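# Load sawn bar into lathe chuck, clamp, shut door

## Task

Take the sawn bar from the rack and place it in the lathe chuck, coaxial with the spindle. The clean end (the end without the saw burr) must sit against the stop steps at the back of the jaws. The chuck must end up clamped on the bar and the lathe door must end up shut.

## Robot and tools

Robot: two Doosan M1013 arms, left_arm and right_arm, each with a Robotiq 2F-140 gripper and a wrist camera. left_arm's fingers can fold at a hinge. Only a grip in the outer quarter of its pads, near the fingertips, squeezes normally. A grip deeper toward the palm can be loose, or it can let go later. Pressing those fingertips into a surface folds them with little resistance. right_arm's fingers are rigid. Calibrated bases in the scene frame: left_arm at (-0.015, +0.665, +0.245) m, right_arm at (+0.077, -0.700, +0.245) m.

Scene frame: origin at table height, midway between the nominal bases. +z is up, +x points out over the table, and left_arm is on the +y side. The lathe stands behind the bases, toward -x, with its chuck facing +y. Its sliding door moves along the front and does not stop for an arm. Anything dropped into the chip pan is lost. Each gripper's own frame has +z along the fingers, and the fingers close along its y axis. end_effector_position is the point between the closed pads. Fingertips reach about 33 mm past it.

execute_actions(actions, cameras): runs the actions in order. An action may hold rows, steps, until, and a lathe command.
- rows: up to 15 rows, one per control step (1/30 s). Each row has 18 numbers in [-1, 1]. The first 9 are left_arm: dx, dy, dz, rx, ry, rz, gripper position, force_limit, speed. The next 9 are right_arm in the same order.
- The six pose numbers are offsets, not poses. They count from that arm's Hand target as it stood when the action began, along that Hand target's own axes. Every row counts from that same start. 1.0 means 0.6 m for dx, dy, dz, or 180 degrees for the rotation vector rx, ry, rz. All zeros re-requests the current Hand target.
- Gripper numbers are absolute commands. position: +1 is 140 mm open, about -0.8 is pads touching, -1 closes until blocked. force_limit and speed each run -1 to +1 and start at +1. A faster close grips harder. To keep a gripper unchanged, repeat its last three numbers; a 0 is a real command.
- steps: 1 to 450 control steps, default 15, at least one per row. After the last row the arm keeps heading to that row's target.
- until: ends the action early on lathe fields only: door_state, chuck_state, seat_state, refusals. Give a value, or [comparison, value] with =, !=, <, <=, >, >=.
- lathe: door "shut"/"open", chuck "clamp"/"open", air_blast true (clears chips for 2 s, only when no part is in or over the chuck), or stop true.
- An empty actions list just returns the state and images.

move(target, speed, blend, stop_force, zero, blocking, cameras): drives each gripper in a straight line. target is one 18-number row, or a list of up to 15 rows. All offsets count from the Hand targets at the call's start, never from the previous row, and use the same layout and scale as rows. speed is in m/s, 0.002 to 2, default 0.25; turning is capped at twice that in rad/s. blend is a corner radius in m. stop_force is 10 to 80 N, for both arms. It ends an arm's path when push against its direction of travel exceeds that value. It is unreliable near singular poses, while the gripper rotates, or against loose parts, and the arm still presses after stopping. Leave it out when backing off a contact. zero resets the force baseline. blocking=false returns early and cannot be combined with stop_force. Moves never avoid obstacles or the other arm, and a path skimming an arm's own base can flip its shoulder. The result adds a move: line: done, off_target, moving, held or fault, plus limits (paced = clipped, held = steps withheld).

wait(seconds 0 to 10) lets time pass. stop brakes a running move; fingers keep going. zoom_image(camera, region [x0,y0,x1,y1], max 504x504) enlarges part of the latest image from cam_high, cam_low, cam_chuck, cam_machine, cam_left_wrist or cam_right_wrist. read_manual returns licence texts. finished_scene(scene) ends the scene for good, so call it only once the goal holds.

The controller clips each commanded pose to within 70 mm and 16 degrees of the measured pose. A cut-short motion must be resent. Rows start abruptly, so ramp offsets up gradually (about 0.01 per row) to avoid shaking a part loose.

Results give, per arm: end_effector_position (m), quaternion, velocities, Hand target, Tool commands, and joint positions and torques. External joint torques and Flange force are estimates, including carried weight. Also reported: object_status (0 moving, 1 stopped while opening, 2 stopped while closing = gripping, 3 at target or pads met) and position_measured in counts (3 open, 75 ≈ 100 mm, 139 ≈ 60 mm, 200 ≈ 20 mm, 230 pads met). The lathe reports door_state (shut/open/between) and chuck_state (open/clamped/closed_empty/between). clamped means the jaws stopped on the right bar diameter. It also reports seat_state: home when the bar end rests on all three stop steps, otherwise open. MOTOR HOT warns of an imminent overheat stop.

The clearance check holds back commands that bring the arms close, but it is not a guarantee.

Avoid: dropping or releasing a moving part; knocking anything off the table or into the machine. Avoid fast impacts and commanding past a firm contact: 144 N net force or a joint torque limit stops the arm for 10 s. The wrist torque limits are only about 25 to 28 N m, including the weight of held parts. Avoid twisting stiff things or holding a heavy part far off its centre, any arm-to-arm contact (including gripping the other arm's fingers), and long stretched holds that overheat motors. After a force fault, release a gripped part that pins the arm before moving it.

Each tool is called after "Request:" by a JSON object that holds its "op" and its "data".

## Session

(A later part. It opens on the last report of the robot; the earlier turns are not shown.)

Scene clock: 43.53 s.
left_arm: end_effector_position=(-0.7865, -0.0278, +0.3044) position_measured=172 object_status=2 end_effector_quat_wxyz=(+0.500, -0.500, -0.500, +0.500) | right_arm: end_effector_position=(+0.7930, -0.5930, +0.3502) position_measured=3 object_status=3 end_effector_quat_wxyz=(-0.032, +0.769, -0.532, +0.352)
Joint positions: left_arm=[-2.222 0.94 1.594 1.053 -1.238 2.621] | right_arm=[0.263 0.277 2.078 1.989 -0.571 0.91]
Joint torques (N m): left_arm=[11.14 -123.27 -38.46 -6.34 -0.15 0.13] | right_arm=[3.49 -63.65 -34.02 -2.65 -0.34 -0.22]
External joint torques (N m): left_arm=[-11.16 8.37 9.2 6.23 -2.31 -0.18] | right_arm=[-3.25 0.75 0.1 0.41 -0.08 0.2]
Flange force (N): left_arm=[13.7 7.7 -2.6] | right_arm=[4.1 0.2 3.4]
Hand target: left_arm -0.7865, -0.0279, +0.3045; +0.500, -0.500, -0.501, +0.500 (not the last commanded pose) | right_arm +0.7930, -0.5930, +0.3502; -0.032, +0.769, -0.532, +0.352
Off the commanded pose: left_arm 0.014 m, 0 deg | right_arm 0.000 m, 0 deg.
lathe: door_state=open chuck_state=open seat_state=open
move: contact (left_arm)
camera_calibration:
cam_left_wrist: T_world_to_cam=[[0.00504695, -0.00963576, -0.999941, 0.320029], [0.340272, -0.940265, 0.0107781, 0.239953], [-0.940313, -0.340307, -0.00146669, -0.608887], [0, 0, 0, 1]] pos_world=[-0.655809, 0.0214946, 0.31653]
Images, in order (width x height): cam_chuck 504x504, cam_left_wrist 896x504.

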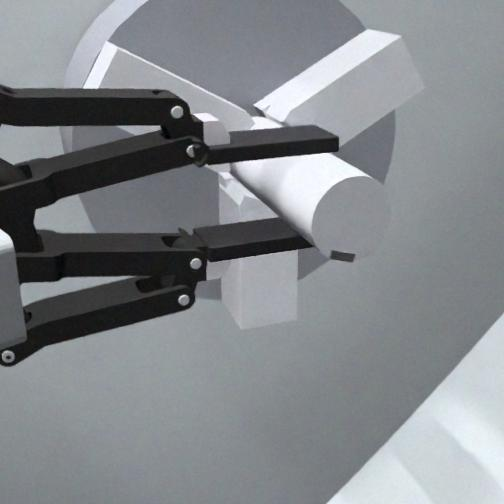

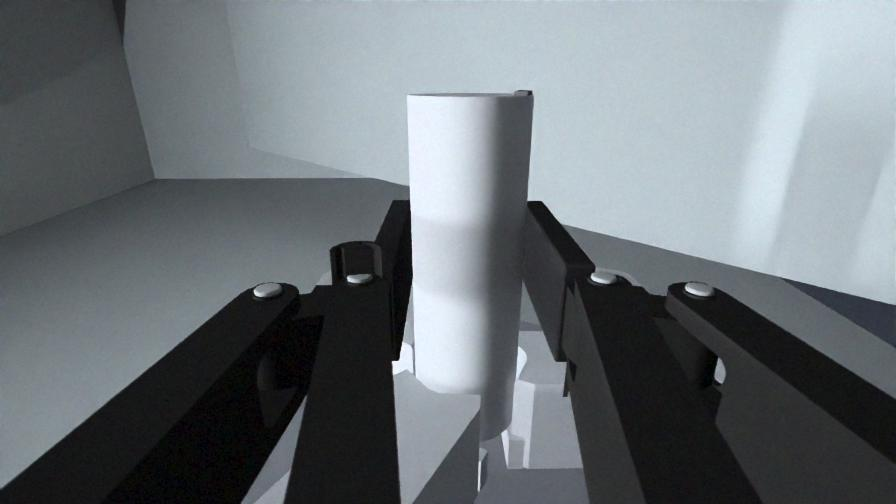

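Request:
{"op": "move", "data": {"target": [-0.012,0.0,0.0,0,0,0,-1,0.3,-1,0,0,0,0,0,0,1,1,1], "speed": 0.004, "stop_force": 14, "cameras": ["cam_left_wrist","cam_chuck"]}}

Request:
{"op": "zoom_image", "data": {"camera": "cam_left_wrist", "region": [400, 404, 540, 504]}}

Request:
{"op": "zoom_image", "data": {"camera": "cam_chuck", "region": [180, 60, 430, 310]}}

Scene clock: 45.97 s.
left_arm: end_effector_position=(-0.7865, -0.0302, +0.3043) position_measured=172 object_status=2 end_effector_quat_wxyz=(+0.500, -0.500, -0.501, +0.500) | right_arm: end_effector_position=(+0.7930, -0.5930, +0.3502) position_measured=3 object_status=3 end_effector_quat_wxyz=(-0.032, +0.769, -0.532, +0.352)
Joint positions: left_arm=[-2.221 0.942 1.589 1.055 -1.238 2.618] | right_arm=[0.263 0.277 2.078 1.989 -0.571 0.91]
Joint torques (N m): left_arm=[22.72 -134.25 -50.15 -12.96 0.2 0.22] | right_arm=[2.76 -62.88 -34.16 -2.64 -0.4 -0.25]
External joint torques (N m): left_arm=[-22.77 19.99 21.06 12.86 -2.64 -0.26] | right_arm=[-2.63 0.48 0.27 0.4 -0.01 0.23]
Flange force (N): left_arm=[29.8 17.8 -5.0] | right_arm=[3.4 0.6 2.5]
Hand target: left_arm -0.7865, -0.0303, +0.3043; +0.500, -0.500, -0.501, +0.500 (not the last commanded pose) | right_arm +0.7930, -0.5930, +0.3502; -0.032, +0.769, -0.532, +0.352
Off the commanded pose: left_arm 0.005 m, 0 deg | right_arm 0.000 m, 0 deg.
lathe: door_state=open chuck_state=open seat_state=open
move: contact (left_arm)
camera_calibration:
cam_left_wrist: T_world_to_cam=[[0.00514011, -0.00960158, -0.999941, 0.319866], [0.340183, -0.940298, 0.0107776, 0.237641], [-0.940345, -0.340218, -0.00156694, -0.609695], [0, 0, 0, 1]] pos_world=[-0.65581, 0.0190947, 0.31633]
Images, in order (width x height): cam_chuck 504x504, cam_left_wrist 896x504.

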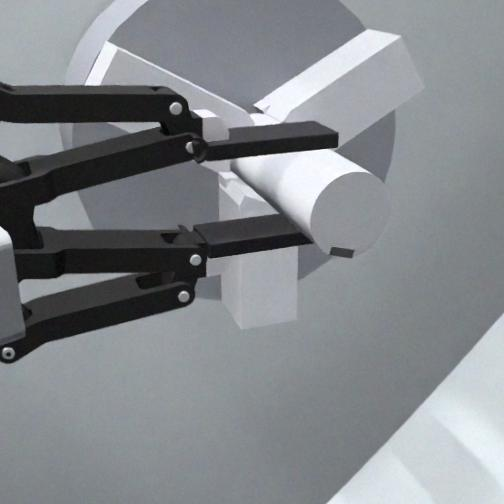

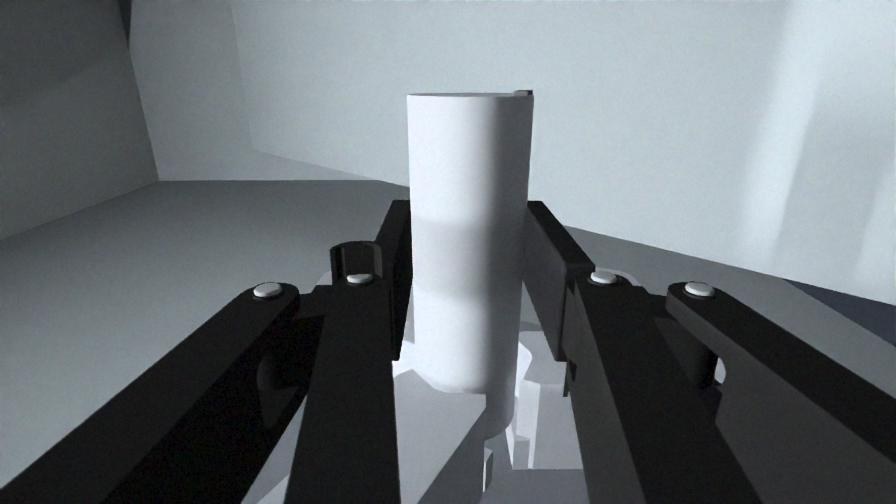

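Scaled by 3.600 from the camera's 896x504 image, which has a finer 1280x720 frame.

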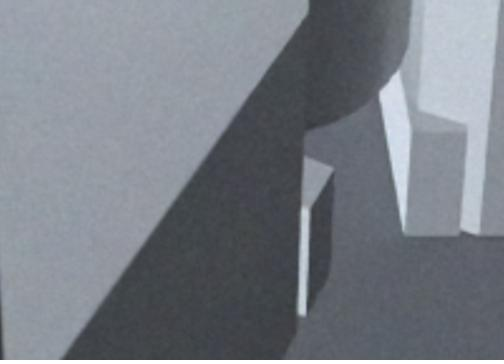

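Scaled by 2.016 from the camera's 504x504 image, which has a finer 720x720 frame.

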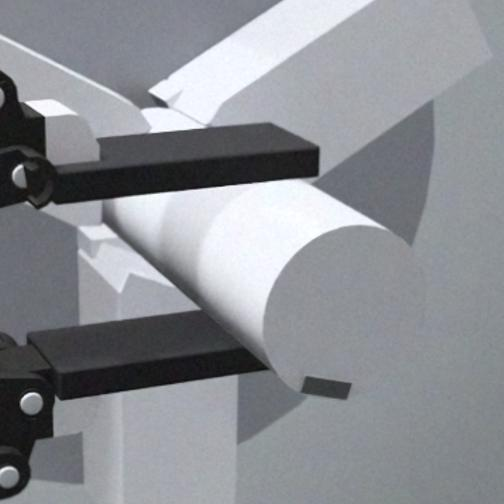

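Request:
{"op": "move", "data": {"target": [[0.13,0,0,0,0,0,-1,0.3,-1,0,0,0,0,0,0,1,1,1],[0.13,-0.09,-0.45,0,0,0,-1,0.3,-1,0,0,0,0,0,0,1,1,1]], "speed": [0.1,0.3], "blend": [0.01,0], "cameras": ["cam_chuck","cam_left_wrist"]}}

Request:
{"op": "zoom_image", "data": {"camera": "cam_chuck", "region": [200, 80, 330, 210]}}

Request:
{"op": "execute_actions", "data": {"actions": [{"lathe":{"air_blast":true},"steps":70},{"lathe":{"air_blast":true},"steps":70}], "cameras": ["cam_chuck","cam_machine"]}}

Request:
{"op": "zoom_image", "data": {"camera": "cam_machine", "region": [140, 170, 260, 290]}}

Scene clock: 53.63 s.
left_arm: end_effector_position=(-0.5166, +0.0478, +0.3586) position_measured=172 object_status=2 end_effector_quat_wxyz=(+0.500, -0.500, -0.501, +0.500) | right_arm: end_effector_position=(+0.7930, -0.5930, +0.3502) position_measured=3 object_status=3 end_effector_quat_wxyz=(-0.032, +0.769, -0.532, +0.352)
Joint positions: left_arm=[-1.937 0.713 1.997 1.277 -1.437 2.729] | right_arm=[0.263 0.277 2.078 1.989 -0.571 0.91]
Joint torques (N m): left_arm=[-0.14 -97.49 -24.41 -1.35 -3.7 0.13] | right_arm=[2.39 -63.31 -34.04 -2.62 -0.34 -0.27]
External joint torques (N m): left_arm=[-0.45 5.31 1.65 0.79 1.09 -0.18] | right_arm=[-2.29 0.7 0.03 0.38 -0.07 0.25]
Flange force (N): left_arm=[-1.2 7.5 0.6] | right_arm=[2.6 0.0 2.6]
Hand target: left_arm -0.5165, +0.0477, +0.3586; +0.500, -0.500, -0.501, +0.500 | right_arm +0.7930, -0.5930, +0.3502; -0.032, +0.769, -0.532, +0.352
Off the commanded pose: left_arm 0.000 m, 0 deg | right_arm 0.000 m, 0 deg.
lathe: door_state=open chuck_state=open seat_state=open
move: done
camera_calibration:
cam_left_wrist: T_world_to_cam=[[0.00510641, -0.00950807, -0.999942, 0.373503], [0.340184, -0.940298, 0.0106782, 0.218654], [-0.940345, -0.340219, -0.00156705, -0.329368], [0, 0, 0, 1]] pos_world=[-0.386009, 0.0970943, 0.37063]
Images, in order (width x height): cam_chuck 504x504, cam_left_wrist 896x504.

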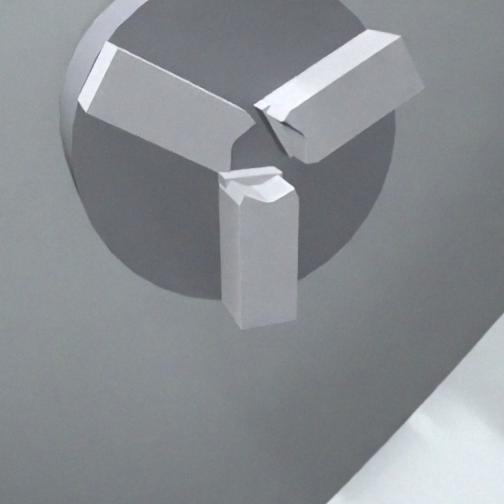

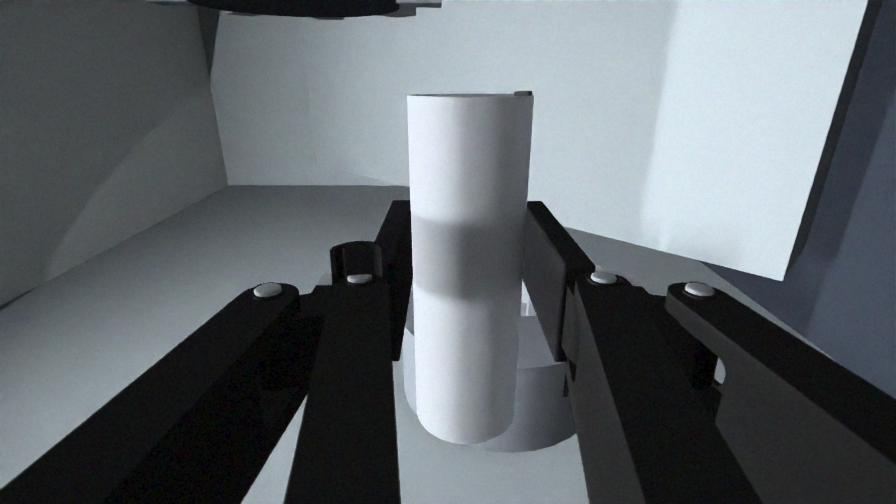

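Scaled by 3.877 from the camera's 504x504 image, which has a finer 720x720 frame.

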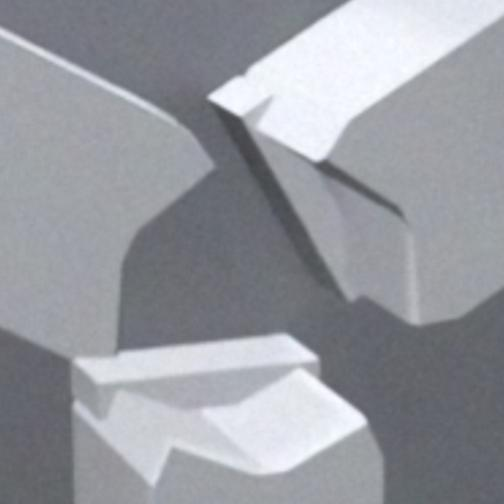

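Scene clock: 58.50 s.
left_arm: end_effector_position=(-0.5165, +0.0477, +0.3586) position_measured=172 object_status=2 end_effector_quat_wxyz=(+0.500, -0.500, -0.501, +0.500) | right_arm: end_effector_position=(+0.7930, -0.5930, +0.3502) position_measured=3 object_status=3 end_effector_quat_wxyz=(-0.032, +0.769, -0.532, +0.352)
Joint positions: left_arm=[-1.937 0.713 1.997 1.277 -1.438 2.729] | right_arm=[0.263 0.277 2.078 1.989 -0.571 0.91]
Joint torques (N m): left_arm=[-0.95 -98.44 -24.12 -1.45 -3.56 0.22] | right_arm=[2.99 -63.38 -34.07 -2.63 -0.33 -0.15]
External joint torques (N m): left_arm=[0.53 6.99 1.53 0.87 0.98 -0.27] | right_arm=[-2.73 0.28 0.07 0.38 -0.08 0.13]
External joint torques at the end of the 1st action: left_arm=[0.94 5.68 1.33 0.83 0.96 -0.24] | right_arm=[-2.4 1.03 0.19 0.41 -0.11 0.21]
Flange force (N): left_arm=[-3.3 10.1 -0.7] | right_arm=[3.9 0.2 2.2]
Flange force at the end of the 1st action (N): left_arm=[-2.9 8.1 -1.4] | right_arm=[2.6 -0.1 3.0]
Hand target: left_arm -0.5165, +0.0477, +0.3586; +0.500, -0.500, -0.501, +0.500 | right_arm +0.7930, -0.5930, +0.3502; -0.032, +0.769, -0.532, +0.352
Tool commands: left_gripper/position=-1.0 left_gripper/force_limit=+0.3 left_gripper/speed=-1.0 right_gripper/position=+1.0 right_gripper/force_limit=+1.0 right_gripper/speed=+1.0
Off the commanded pose: left_arm 0.000 m, 0 deg | right_arm 0.000 m, 0 deg.
lathe: door_state=open chuck_state=open seat_state=open
Images, in order (width x height): cam_chuck 504x504, cam_machine 504x504.

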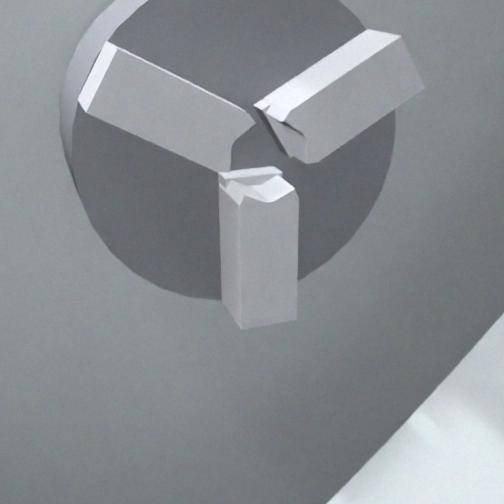

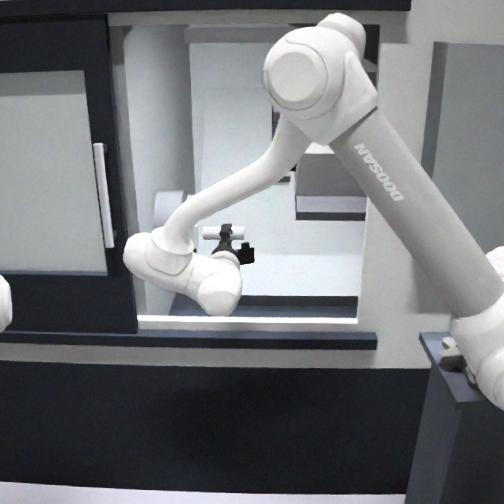

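Scaled by 4.200 from the camera's 504x504 image, which has a finer 720x720 frame.

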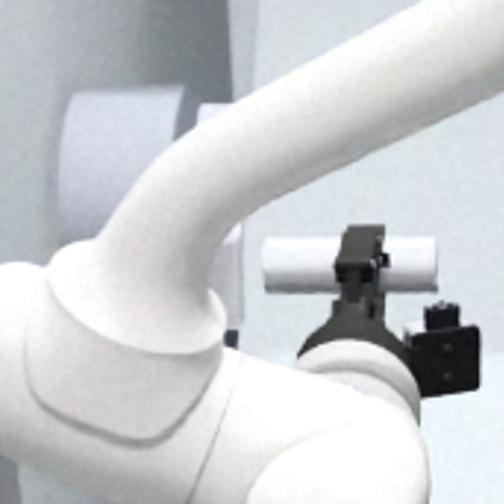

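Request:
{"op": "move", "data": {"target": [[0,0.0897,0.45,0,0,0,-1,0.3,-1,0,0,0,0,0,0,1,1,1],[-0.0895,0.0897,0.45,0,0,0,-1,0.3,-1,0,0,0,0,0,0,1,1,1],[-0.122,0.0897,0.45,0,0,0,-1,0.3,-1,0,0,0,0,0,0,1,1,1]], "speed": [0.25,0.1,0.03]}}

Request:
{"op": "move", "data": {"target": [-0.025,0.0,0.0,0,0,0,-1,0.3,-1,0,0,0,0,0,0,1,1,1], "speed": 0.006, "stop_force": 20, "cameras": ["cam_left_wrist"]}}

Request:
{"op": "zoom_image", "data": {"camera": "cam_left_wrist", "region": [400, 404, 540, 504]}}

Scene clock: 62.30 s.
left_arm: end_effector_position=(-0.7865, -0.0254, +0.3045) position_measured=172 object_status=2 end_effector_quat_wxyz=(+0.500, -0.500, -0.501, +0.500) | right_arm: end_effector_position=(+0.7930, -0.5930, +0.3502) position_measured=3 object_status=3 end_effector_quat_wxyz=(-0.032, +0.769, -0.532, +0.352)
Joint positions: left_arm=[-2.224 0.938 1.599 1.05 -1.239 2.624] | right_arm=[0.263 0.277 2.078 1.989 -0.571 0.91]
Joint torques (N m): left_arm=[-0.76 -121.23 -30.85 -1.09 -3.4 0.24] | right_arm=[2.76 -63.14 -34.19 -2.59 -0.3 -0.19]
External joint torques (N m): left_arm=[0.19 6.77 1.72 1.03 0.93 -0.29] | right_arm=[-2.48 0.03 0.21 0.35 -0.12 0.17]
Flange force (N): left_arm=[-3.6 7.4 1.2] | right_arm=[3.6 0.7 1.6]
Hand target: left_arm -0.7865, -0.0255, +0.3045; +0.500, -0.500, -0.501, +0.500 | right_arm +0.7930, -0.5930, +0.3502; -0.032, +0.769, -0.532, +0.352
Off the commanded pose: left_arm 0.000 m, 0 deg | right_arm 0.000 m, 0 deg.
lathe: door_state=open chuck_state=open seat_state=open
move: done
camera_calibration:
cam_left_wrist: T_world_to_cam=[[0.00514101, -0.00960185, -0.999941, 0.320212], [0.340271, -0.940266, 0.0107783, 0.242208], [-0.940313, -0.340307, -0.00156668, -0.608039], [0, 0, 0, 1]] pos_world=[-0.655809, 0.0238945, 0.31663]
cam_right_wrist: T_world_to_cam=[[-0.791806, -0.420259, -0.443199, 0.54476], [-0.359131, 0.907296, -0.218723, 0.905739], [0.494032, -0.0140196, -0.86933, 0.0424102], [0, 0, 0, 1]] pos_world=[0.735671, -0.592238, 0.476411]

Scene clock: 63.40 s.
left_arm: end_effector_position=(-0.7865, -0.0282, +0.3044) position_measured=172 object_status=2 end_effector_quat_wxyz=(+0.500, -0.500, -0.500, +0.499) | right_arm: end_effector_position=(+0.7930, -0.5930, +0.3502) position_measured=3 object_status=3 end_effector_quat_wxyz=(-0.032, +0.769, -0.532, +0.352)
Joint positions: left_arm=[-2.222 0.94 1.593 1.054 -1.238 2.62] | right_arm=[0.263 0.277 2.078 1.989 -0.571 0.91]
Joint torques (N m): left_arm=[13.86 -125.41 -41.14 -7.84 0.18 0.19] | right_arm=[3.3 -63.53 -34.21 -2.59 -0.32 -0.24]
External joint torques (N m): left_arm=[-14.74 10.82 11.88 7.78 -2.64 -0.24] | right_arm=[-3.04 0.82 0.32 0.35 -0.09 0.22]
Flange force (N): left_arm=[18.1 9.8 -2.5] | right_arm=[3.6 0.7 3.4]
Hand target: left_arm -0.7865, -0.0282, +0.3044; +0.500, -0.500, -0.500, +0.499 (not the last commanded pose) | right_arm +0.7930, -0.5930, +0.3502; -0.032, +0.769, -0.532, +0.352
Off the commanded pose: left_arm 0.012 m, 0 deg | right_arm 0.000 m, 0 deg.
lathe: door_state=open chuck_state=open seat_state=open
move: contact (left_arm)
camera_calibration:
cam_left_wrist: T_world_to_cam=[[0.00529161, -0.00944188, -0.999941, 0.320081], [0.339885, -0.940407, 0.0106784, 0.239393], [-0.940452, -0.339921, -0.00176711, -0.609123], [0, 0, 0, 1]] pos_world=[-0.655911, 0.0210947, 0.316429]
Images, in order (width x height): cam_left_wrist 896x504.

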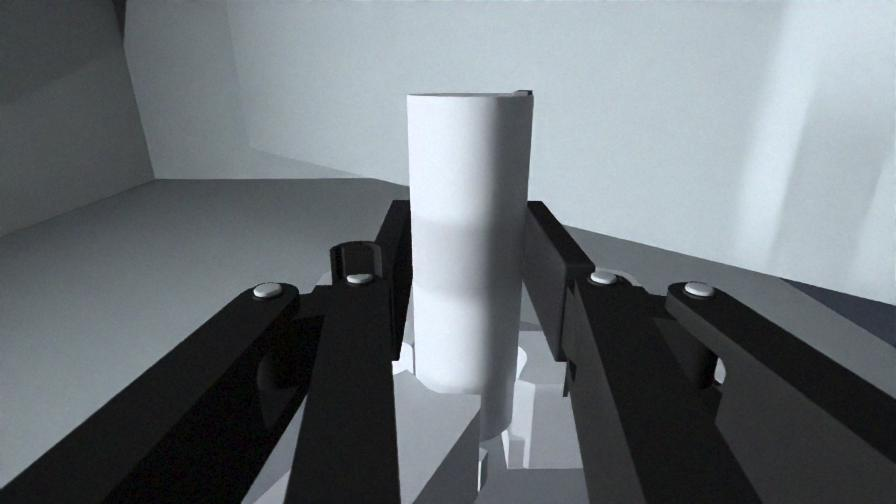

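Scaled by 3.600 from the camera's 896x504 image, which has a finer 1280x720 frame.

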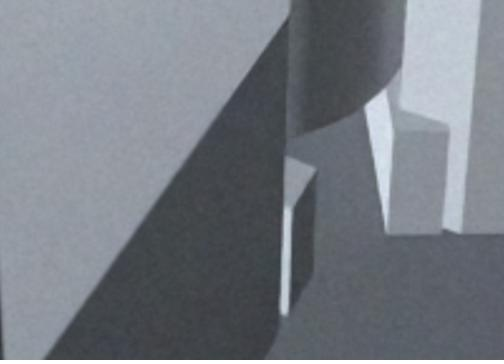

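Request:
{"op": "execute_actions", "data": {"actions": [{"lathe":{"chuck":"clamp"},"steps":120,"until":{"lathe":{"chuck_state":"clamped"}}}], "cameras": ["cam_left_wrist","cam_chuck"]}}

Request:
{"op": "zoom_image", "data": {"camera": "cam_left_wrist", "region": [400, 404, 540, 504]}}

Scene clock: 66.10 s.
left_arm: end_effector_position=(-0.7863, -0.0283, +0.3043) position_measured=172 object_status=2 end_effector_quat_wxyz=(+0.500, -0.500, -0.501, +0.499) | right_arm: end_effector_position=(+0.7930, -0.5930, +0.3502) position_measured=3 object_status=3 end_effector_quat_wxyz=(-0.032, +0.769, -0.532, +0.352)
Joint positions: left_arm=[-2.222 0.94 1.593 1.054 -1.238 2.62] | right_arm=[0.263 0.277 2.078 1.989 -0.571 0.91]
Joint torques (N m): left_arm=[-33.13 -130.28 -60.51 -8.85 0.14 0.11] | right_arm=[3.03 -63.79 -34.16 -2.61 -0.33 -0.26]
External joint torques (N m): left_arm=[32.63 14.53 30.89 8.77 -2.63 -0.16] | right_arm=[-2.78 0.72 0.18 0.37 -0.08 0.24]
Flange force (N): left_arm=[19.5 9.5 -72.9] | right_arm=[3.3 0.4 3.0]
Hand target: left_arm -0.7865, -0.0282, +0.3044; +0.500, -0.500, -0.500, +0.499 (not the last commanded pose) | right_arm +0.7930, -0.5930, +0.3502; -0.032, +0.769, -0.532, +0.352
Tool commands: left_gripper/position=-1.0 left_gripper/force_limit=+0.3 left_gripper/speed=-1.0 right_gripper/position=+1.0 right_gripper/force_limit=+1.0 right_gripper/speed=+1.0
Off the commanded pose: left_arm 0.012 m, 0 deg | right_arm 0.000 m, 0 deg.
lathe: door_state=open chuck_state=clamped seat_state=home
camera_calibration:
cam_left_wrist: T_world_to_cam=[[0.0053545, -0.0093117, -0.999942, 0.320116], [0.340182, -0.9403, 0.0105779, 0.23942], [-0.940344, -0.340219, -0.00186717, -0.608766], [0, 0, 0, 1]] pos_world=[-0.65561, 0.0209936, 0.316429]
Images, in order (width x height): cam_chuck 504x504, cam_left_wrist 896x504.

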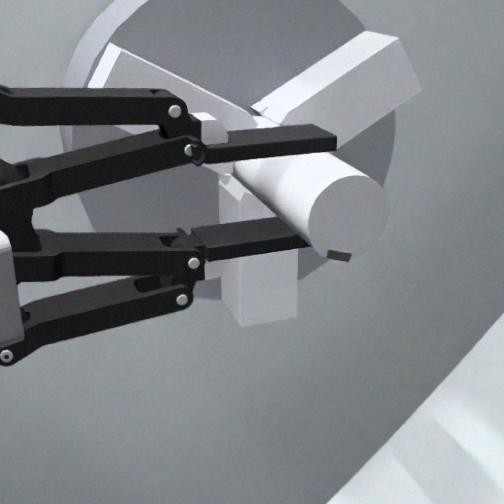

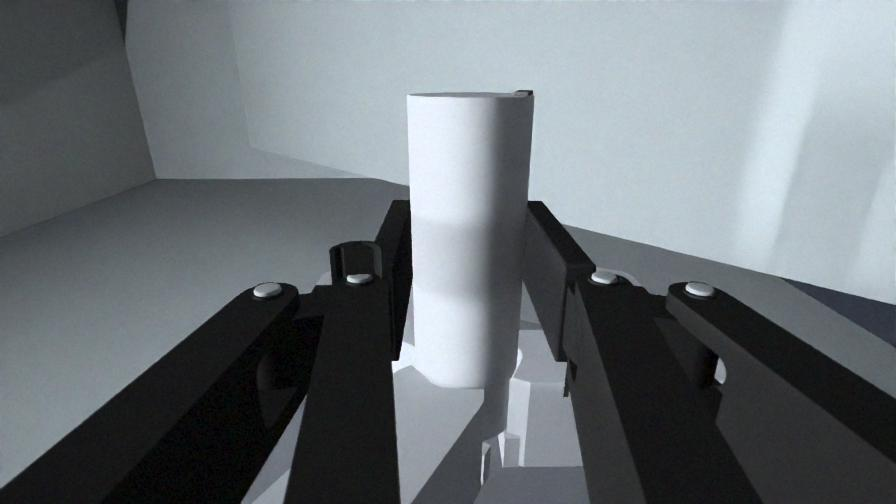

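Scaled by 3.600 from the camera's 896x504 image, which has a finer 1280x720 frame.

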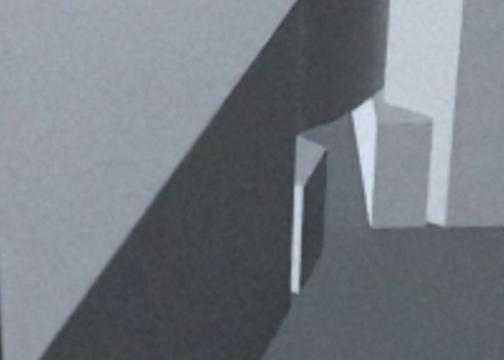

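Home and clamped. Release gently, retreat, shut the door.

Request:
{"op": "execute_actions", "data": {"actions": [{"rows":[[0,0,0,0,0,0,0.3,0.3,-1,0,0,0,0,0,0,1,1,1]],"steps":50}]}}

Request:
{"op": "move", "data": {"target": [[0,0,-0.25,0,0,0,0.3,0.3,-1,0,0,0,0,0,0,1,1,1],[0.08,0,-0.95,0,0,0,0.3,0.3,-1,0,0,0,0,0,0,1,1,1]], "speed": [0.15,0.35]}}

Request:
{"op": "execute_actions", "data": {"actions": [{"lathe":{"door":"shut"},"steps":300,"until":{"lathe":{"door_state":"shut"}}}]}}

Scene clock: 69.00 s.
left_arm: end_effector_position=(-0.7865, -0.0282, +0.3044) position_measured=91 object_status=0 end_effector_quat_wxyz=(+0.500, -0.500, -0.501, +0.499) | right_arm: end_effector_position=(+0.7930, -0.5930, +0.3502) position_measured=3 object_status=3 end_effector_quat_wxyz=(-0.032, +0.769, -0.532, +0.352)
Joint positions: left_arm=[-2.222 0.94 1.593 1.054 -1.238 2.62] | right_arm=[0.263 0.277 2.078 1.989 -0.571 0.91]
Joint torques (N m): left_arm=[-0.47 -117.47 -29.28 -0.38 -2.15 0.1] | right_arm=[3.24 -63.47 -33.76 -2.7 -0.35 -0.22]
External joint torques (N m): left_arm=[-0.44 2.97 0.12 0.35 -0.29 -0.15] | right_arm=[-3.12 0.82 -0.17 0.47 -0.07 0.2]
Flange force (N): left_arm=[-2.3 3.8 1.3] | right_arm=[3.9 -0.6 3.3]
Hand target: left_arm -0.7865, -0.0282, +0.3044; +0.500, -0.500, -0.500, +0.499 | right_arm +0.7930, -0.5930, +0.3502; -0.032, +0.769, -0.532, +0.352
Off the commanded pose: left_arm 0.000 m, 0 deg | right_arm 0.000 m, 0 deg.
lathe: door_state=open chuck_state=clamped seat_state=home
camera_calibration:
cam_left_wrist: T_world_to_cam=[[0.00519821, -0.00947547, -0.999942, 0.320121], [0.339974, -0.940374, 0.0106784, 0.239449], [-0.94042, -0.34001, -0.00166685, -0.609132], [0, 0, 0, 1]] pos_world=[-0.655911, 0.0210946, 0.31653]
cam_right_wrist: T_world_to_cam=[[-0.791806, -0.420259, -0.443199, 0.54476], [-0.359131, 0.907296, -0.218723, 0.905739], [0.494032, -0.0140196, -0.86933, 0.0424102], [0, 0, 0, 1]] pos_world=[0.735671, -0.592238, 0.476411]

Scene clock: 71.83 s.
left_arm: end_effector_position=(-0.2166, +0.0198, +0.3050) position_measured=91 object_status=3 end_effector_quat_wxyz=(+0.500, -0.500, -0.500, +0.499) | right_arm: end_effector_position=(+0.7930, -0.5930, +0.3502) position_measured=3 object_status=3 end_effector_quat_wxyz=(-0.032, +0.769, -0.532, +0.352)
Joint positions: left_arm=[-1.468 0.812 1.949 1.708 -1.625 2.764] | right_arm=[0.263 0.277 2.078 1.989 -0.571 0.91]
Joint torques (N m): left_arm=[0.33 -99.54 -19.74 -1.58 -2.29 0.13] | right_arm=[2.93 -63.59 -34.23 -2.61 -0.38 -0.22]
External joint torques (N m): left_arm=[-0.37 2.84 0.05 0.31 -0.33 -0.18] | right_arm=[-2.8 0.56 0.39 0.38 -0.05 0.2]
Flange force (N): left_arm=[-2.0 4.3 -0.4] | right_arm=[3.6 0.8 2.7]
Hand target: left_arm -0.2165, +0.0197, +0.3050; +0.500, -0.500, -0.500, +0.499 | right_arm +0.7930, -0.5930, +0.3502; -0.032, +0.769, -0.532, +0.352
Off the commanded pose: left_arm 0.000 m, 0 deg | right_arm 0.000 m, 0 deg.
lathe: door_state=open chuck_state=clamped seat_state=home
move: done
camera_calibration:
cam_left_wrist: T_world_to_cam=[[0.00519753, -0.00947576, -0.999942, 0.318111], [0.339886, -0.940406, 0.0106783, 0.0906977], [-0.940452, -0.339921, -0.00166711, -0.0568137], [0, 0, 0, 1]] pos_world=[-0.0859108, 0.0689948, 0.31703]
cam_right_wrist: T_world_to_cam=[[-0.791806, -0.420259, -0.443199, 0.54476], [-0.359131, 0.907296, -0.218723, 0.905739], [0.494032, -0.0140196, -0.86933, 0.0424102], [0, 0, 0, 1]] pos_world=[0.735671, -0.592238, 0.476411]

Scene clock: 74.00 s.
left_arm: end_effector_position=(-0.2165, +0.0197, +0.3050) position_measured=91 object_status=3 end_effector_quat_wxyz=(+0.500, -0.500, -0.500, +0.499) | right_arm: end_effector_position=(+0.7930, -0.5930, +0.3502) position_measured=3 object_status=3 end_effector_quat_wxyz=(-0.032, +0.769, -0.532, +0.352)
Joint positions: left_arm=[-1.468 0.812 1.949 1.708 -1.625 2.764] | right_arm=[0.263 0.277 2.078 1.989 -0.571 0.91]
Joint torques (N m): left_arm=[-0.67 -99.61 -19.74 -1.49 -2.38 0.12] | right_arm=[3.01 -63.17 -34.08 -2.6 -0.35 -0.2]
External joint torques (N m): left_arm=[0.42 2.97 0.24 0.25 -0.24 -0.17] | right_arm=[-2.88 0.28 0.25 0.37 -0.07 0.18]
Flange force (N): left_arm=[-1.5 4.5 -1.4] | right_arm=[4.0 0.7 2.3]
Hand target: left_arm -0.2165, +0.0197, +0.3050; +0.500, -0.500, -0.500, +0.499 | right_arm +0.7930, -0.5930, +0.3502; -0.032, +0.769, -0.532, +0.352
Tool commands: left_gripper/position=+0.3 left_gripper/force_limit=+0.3 left_gripper/speed=-1.0 right_gripper/position=+1.0 right_gripper/force_limit=+1.0 right_gripper/speed=+1.0
Off the commanded pose: left_arm 0.000 m, 0 deg | right_arm 0.000 m, 0 deg.
lathe: door_state=shut chuck_state=clamped seat_state=home
camera_calibration:
cam_left_wrist: T_world_to_cam=[[0.00519821, -0.00947547, -0.999942, 0.318111], [0.339974, -0.940374, 0.0106784, 0.0907028], [-0.94042, -0.34001, -0.00166685, -0.0568047], [0, 0, 0, 1]] pos_world=[-0.0859105, 0.0689946, 0.31703]
cam_right_wrist: T_world_to_cam=[[-0.791806, -0.420259, -0.443199, 0.54476], [-0.359131, 0.907296, -0.218723, 0.905739], [0.494032, -0.0140196, -0.86933, 0.0424102], [0, 0, 0, 1]] pos_world=[0.735671, -0.592238, 0.476411]

Request:
{"op": "finished_scene", "data": {"scene": 2}}

The scene is finished: the task was done.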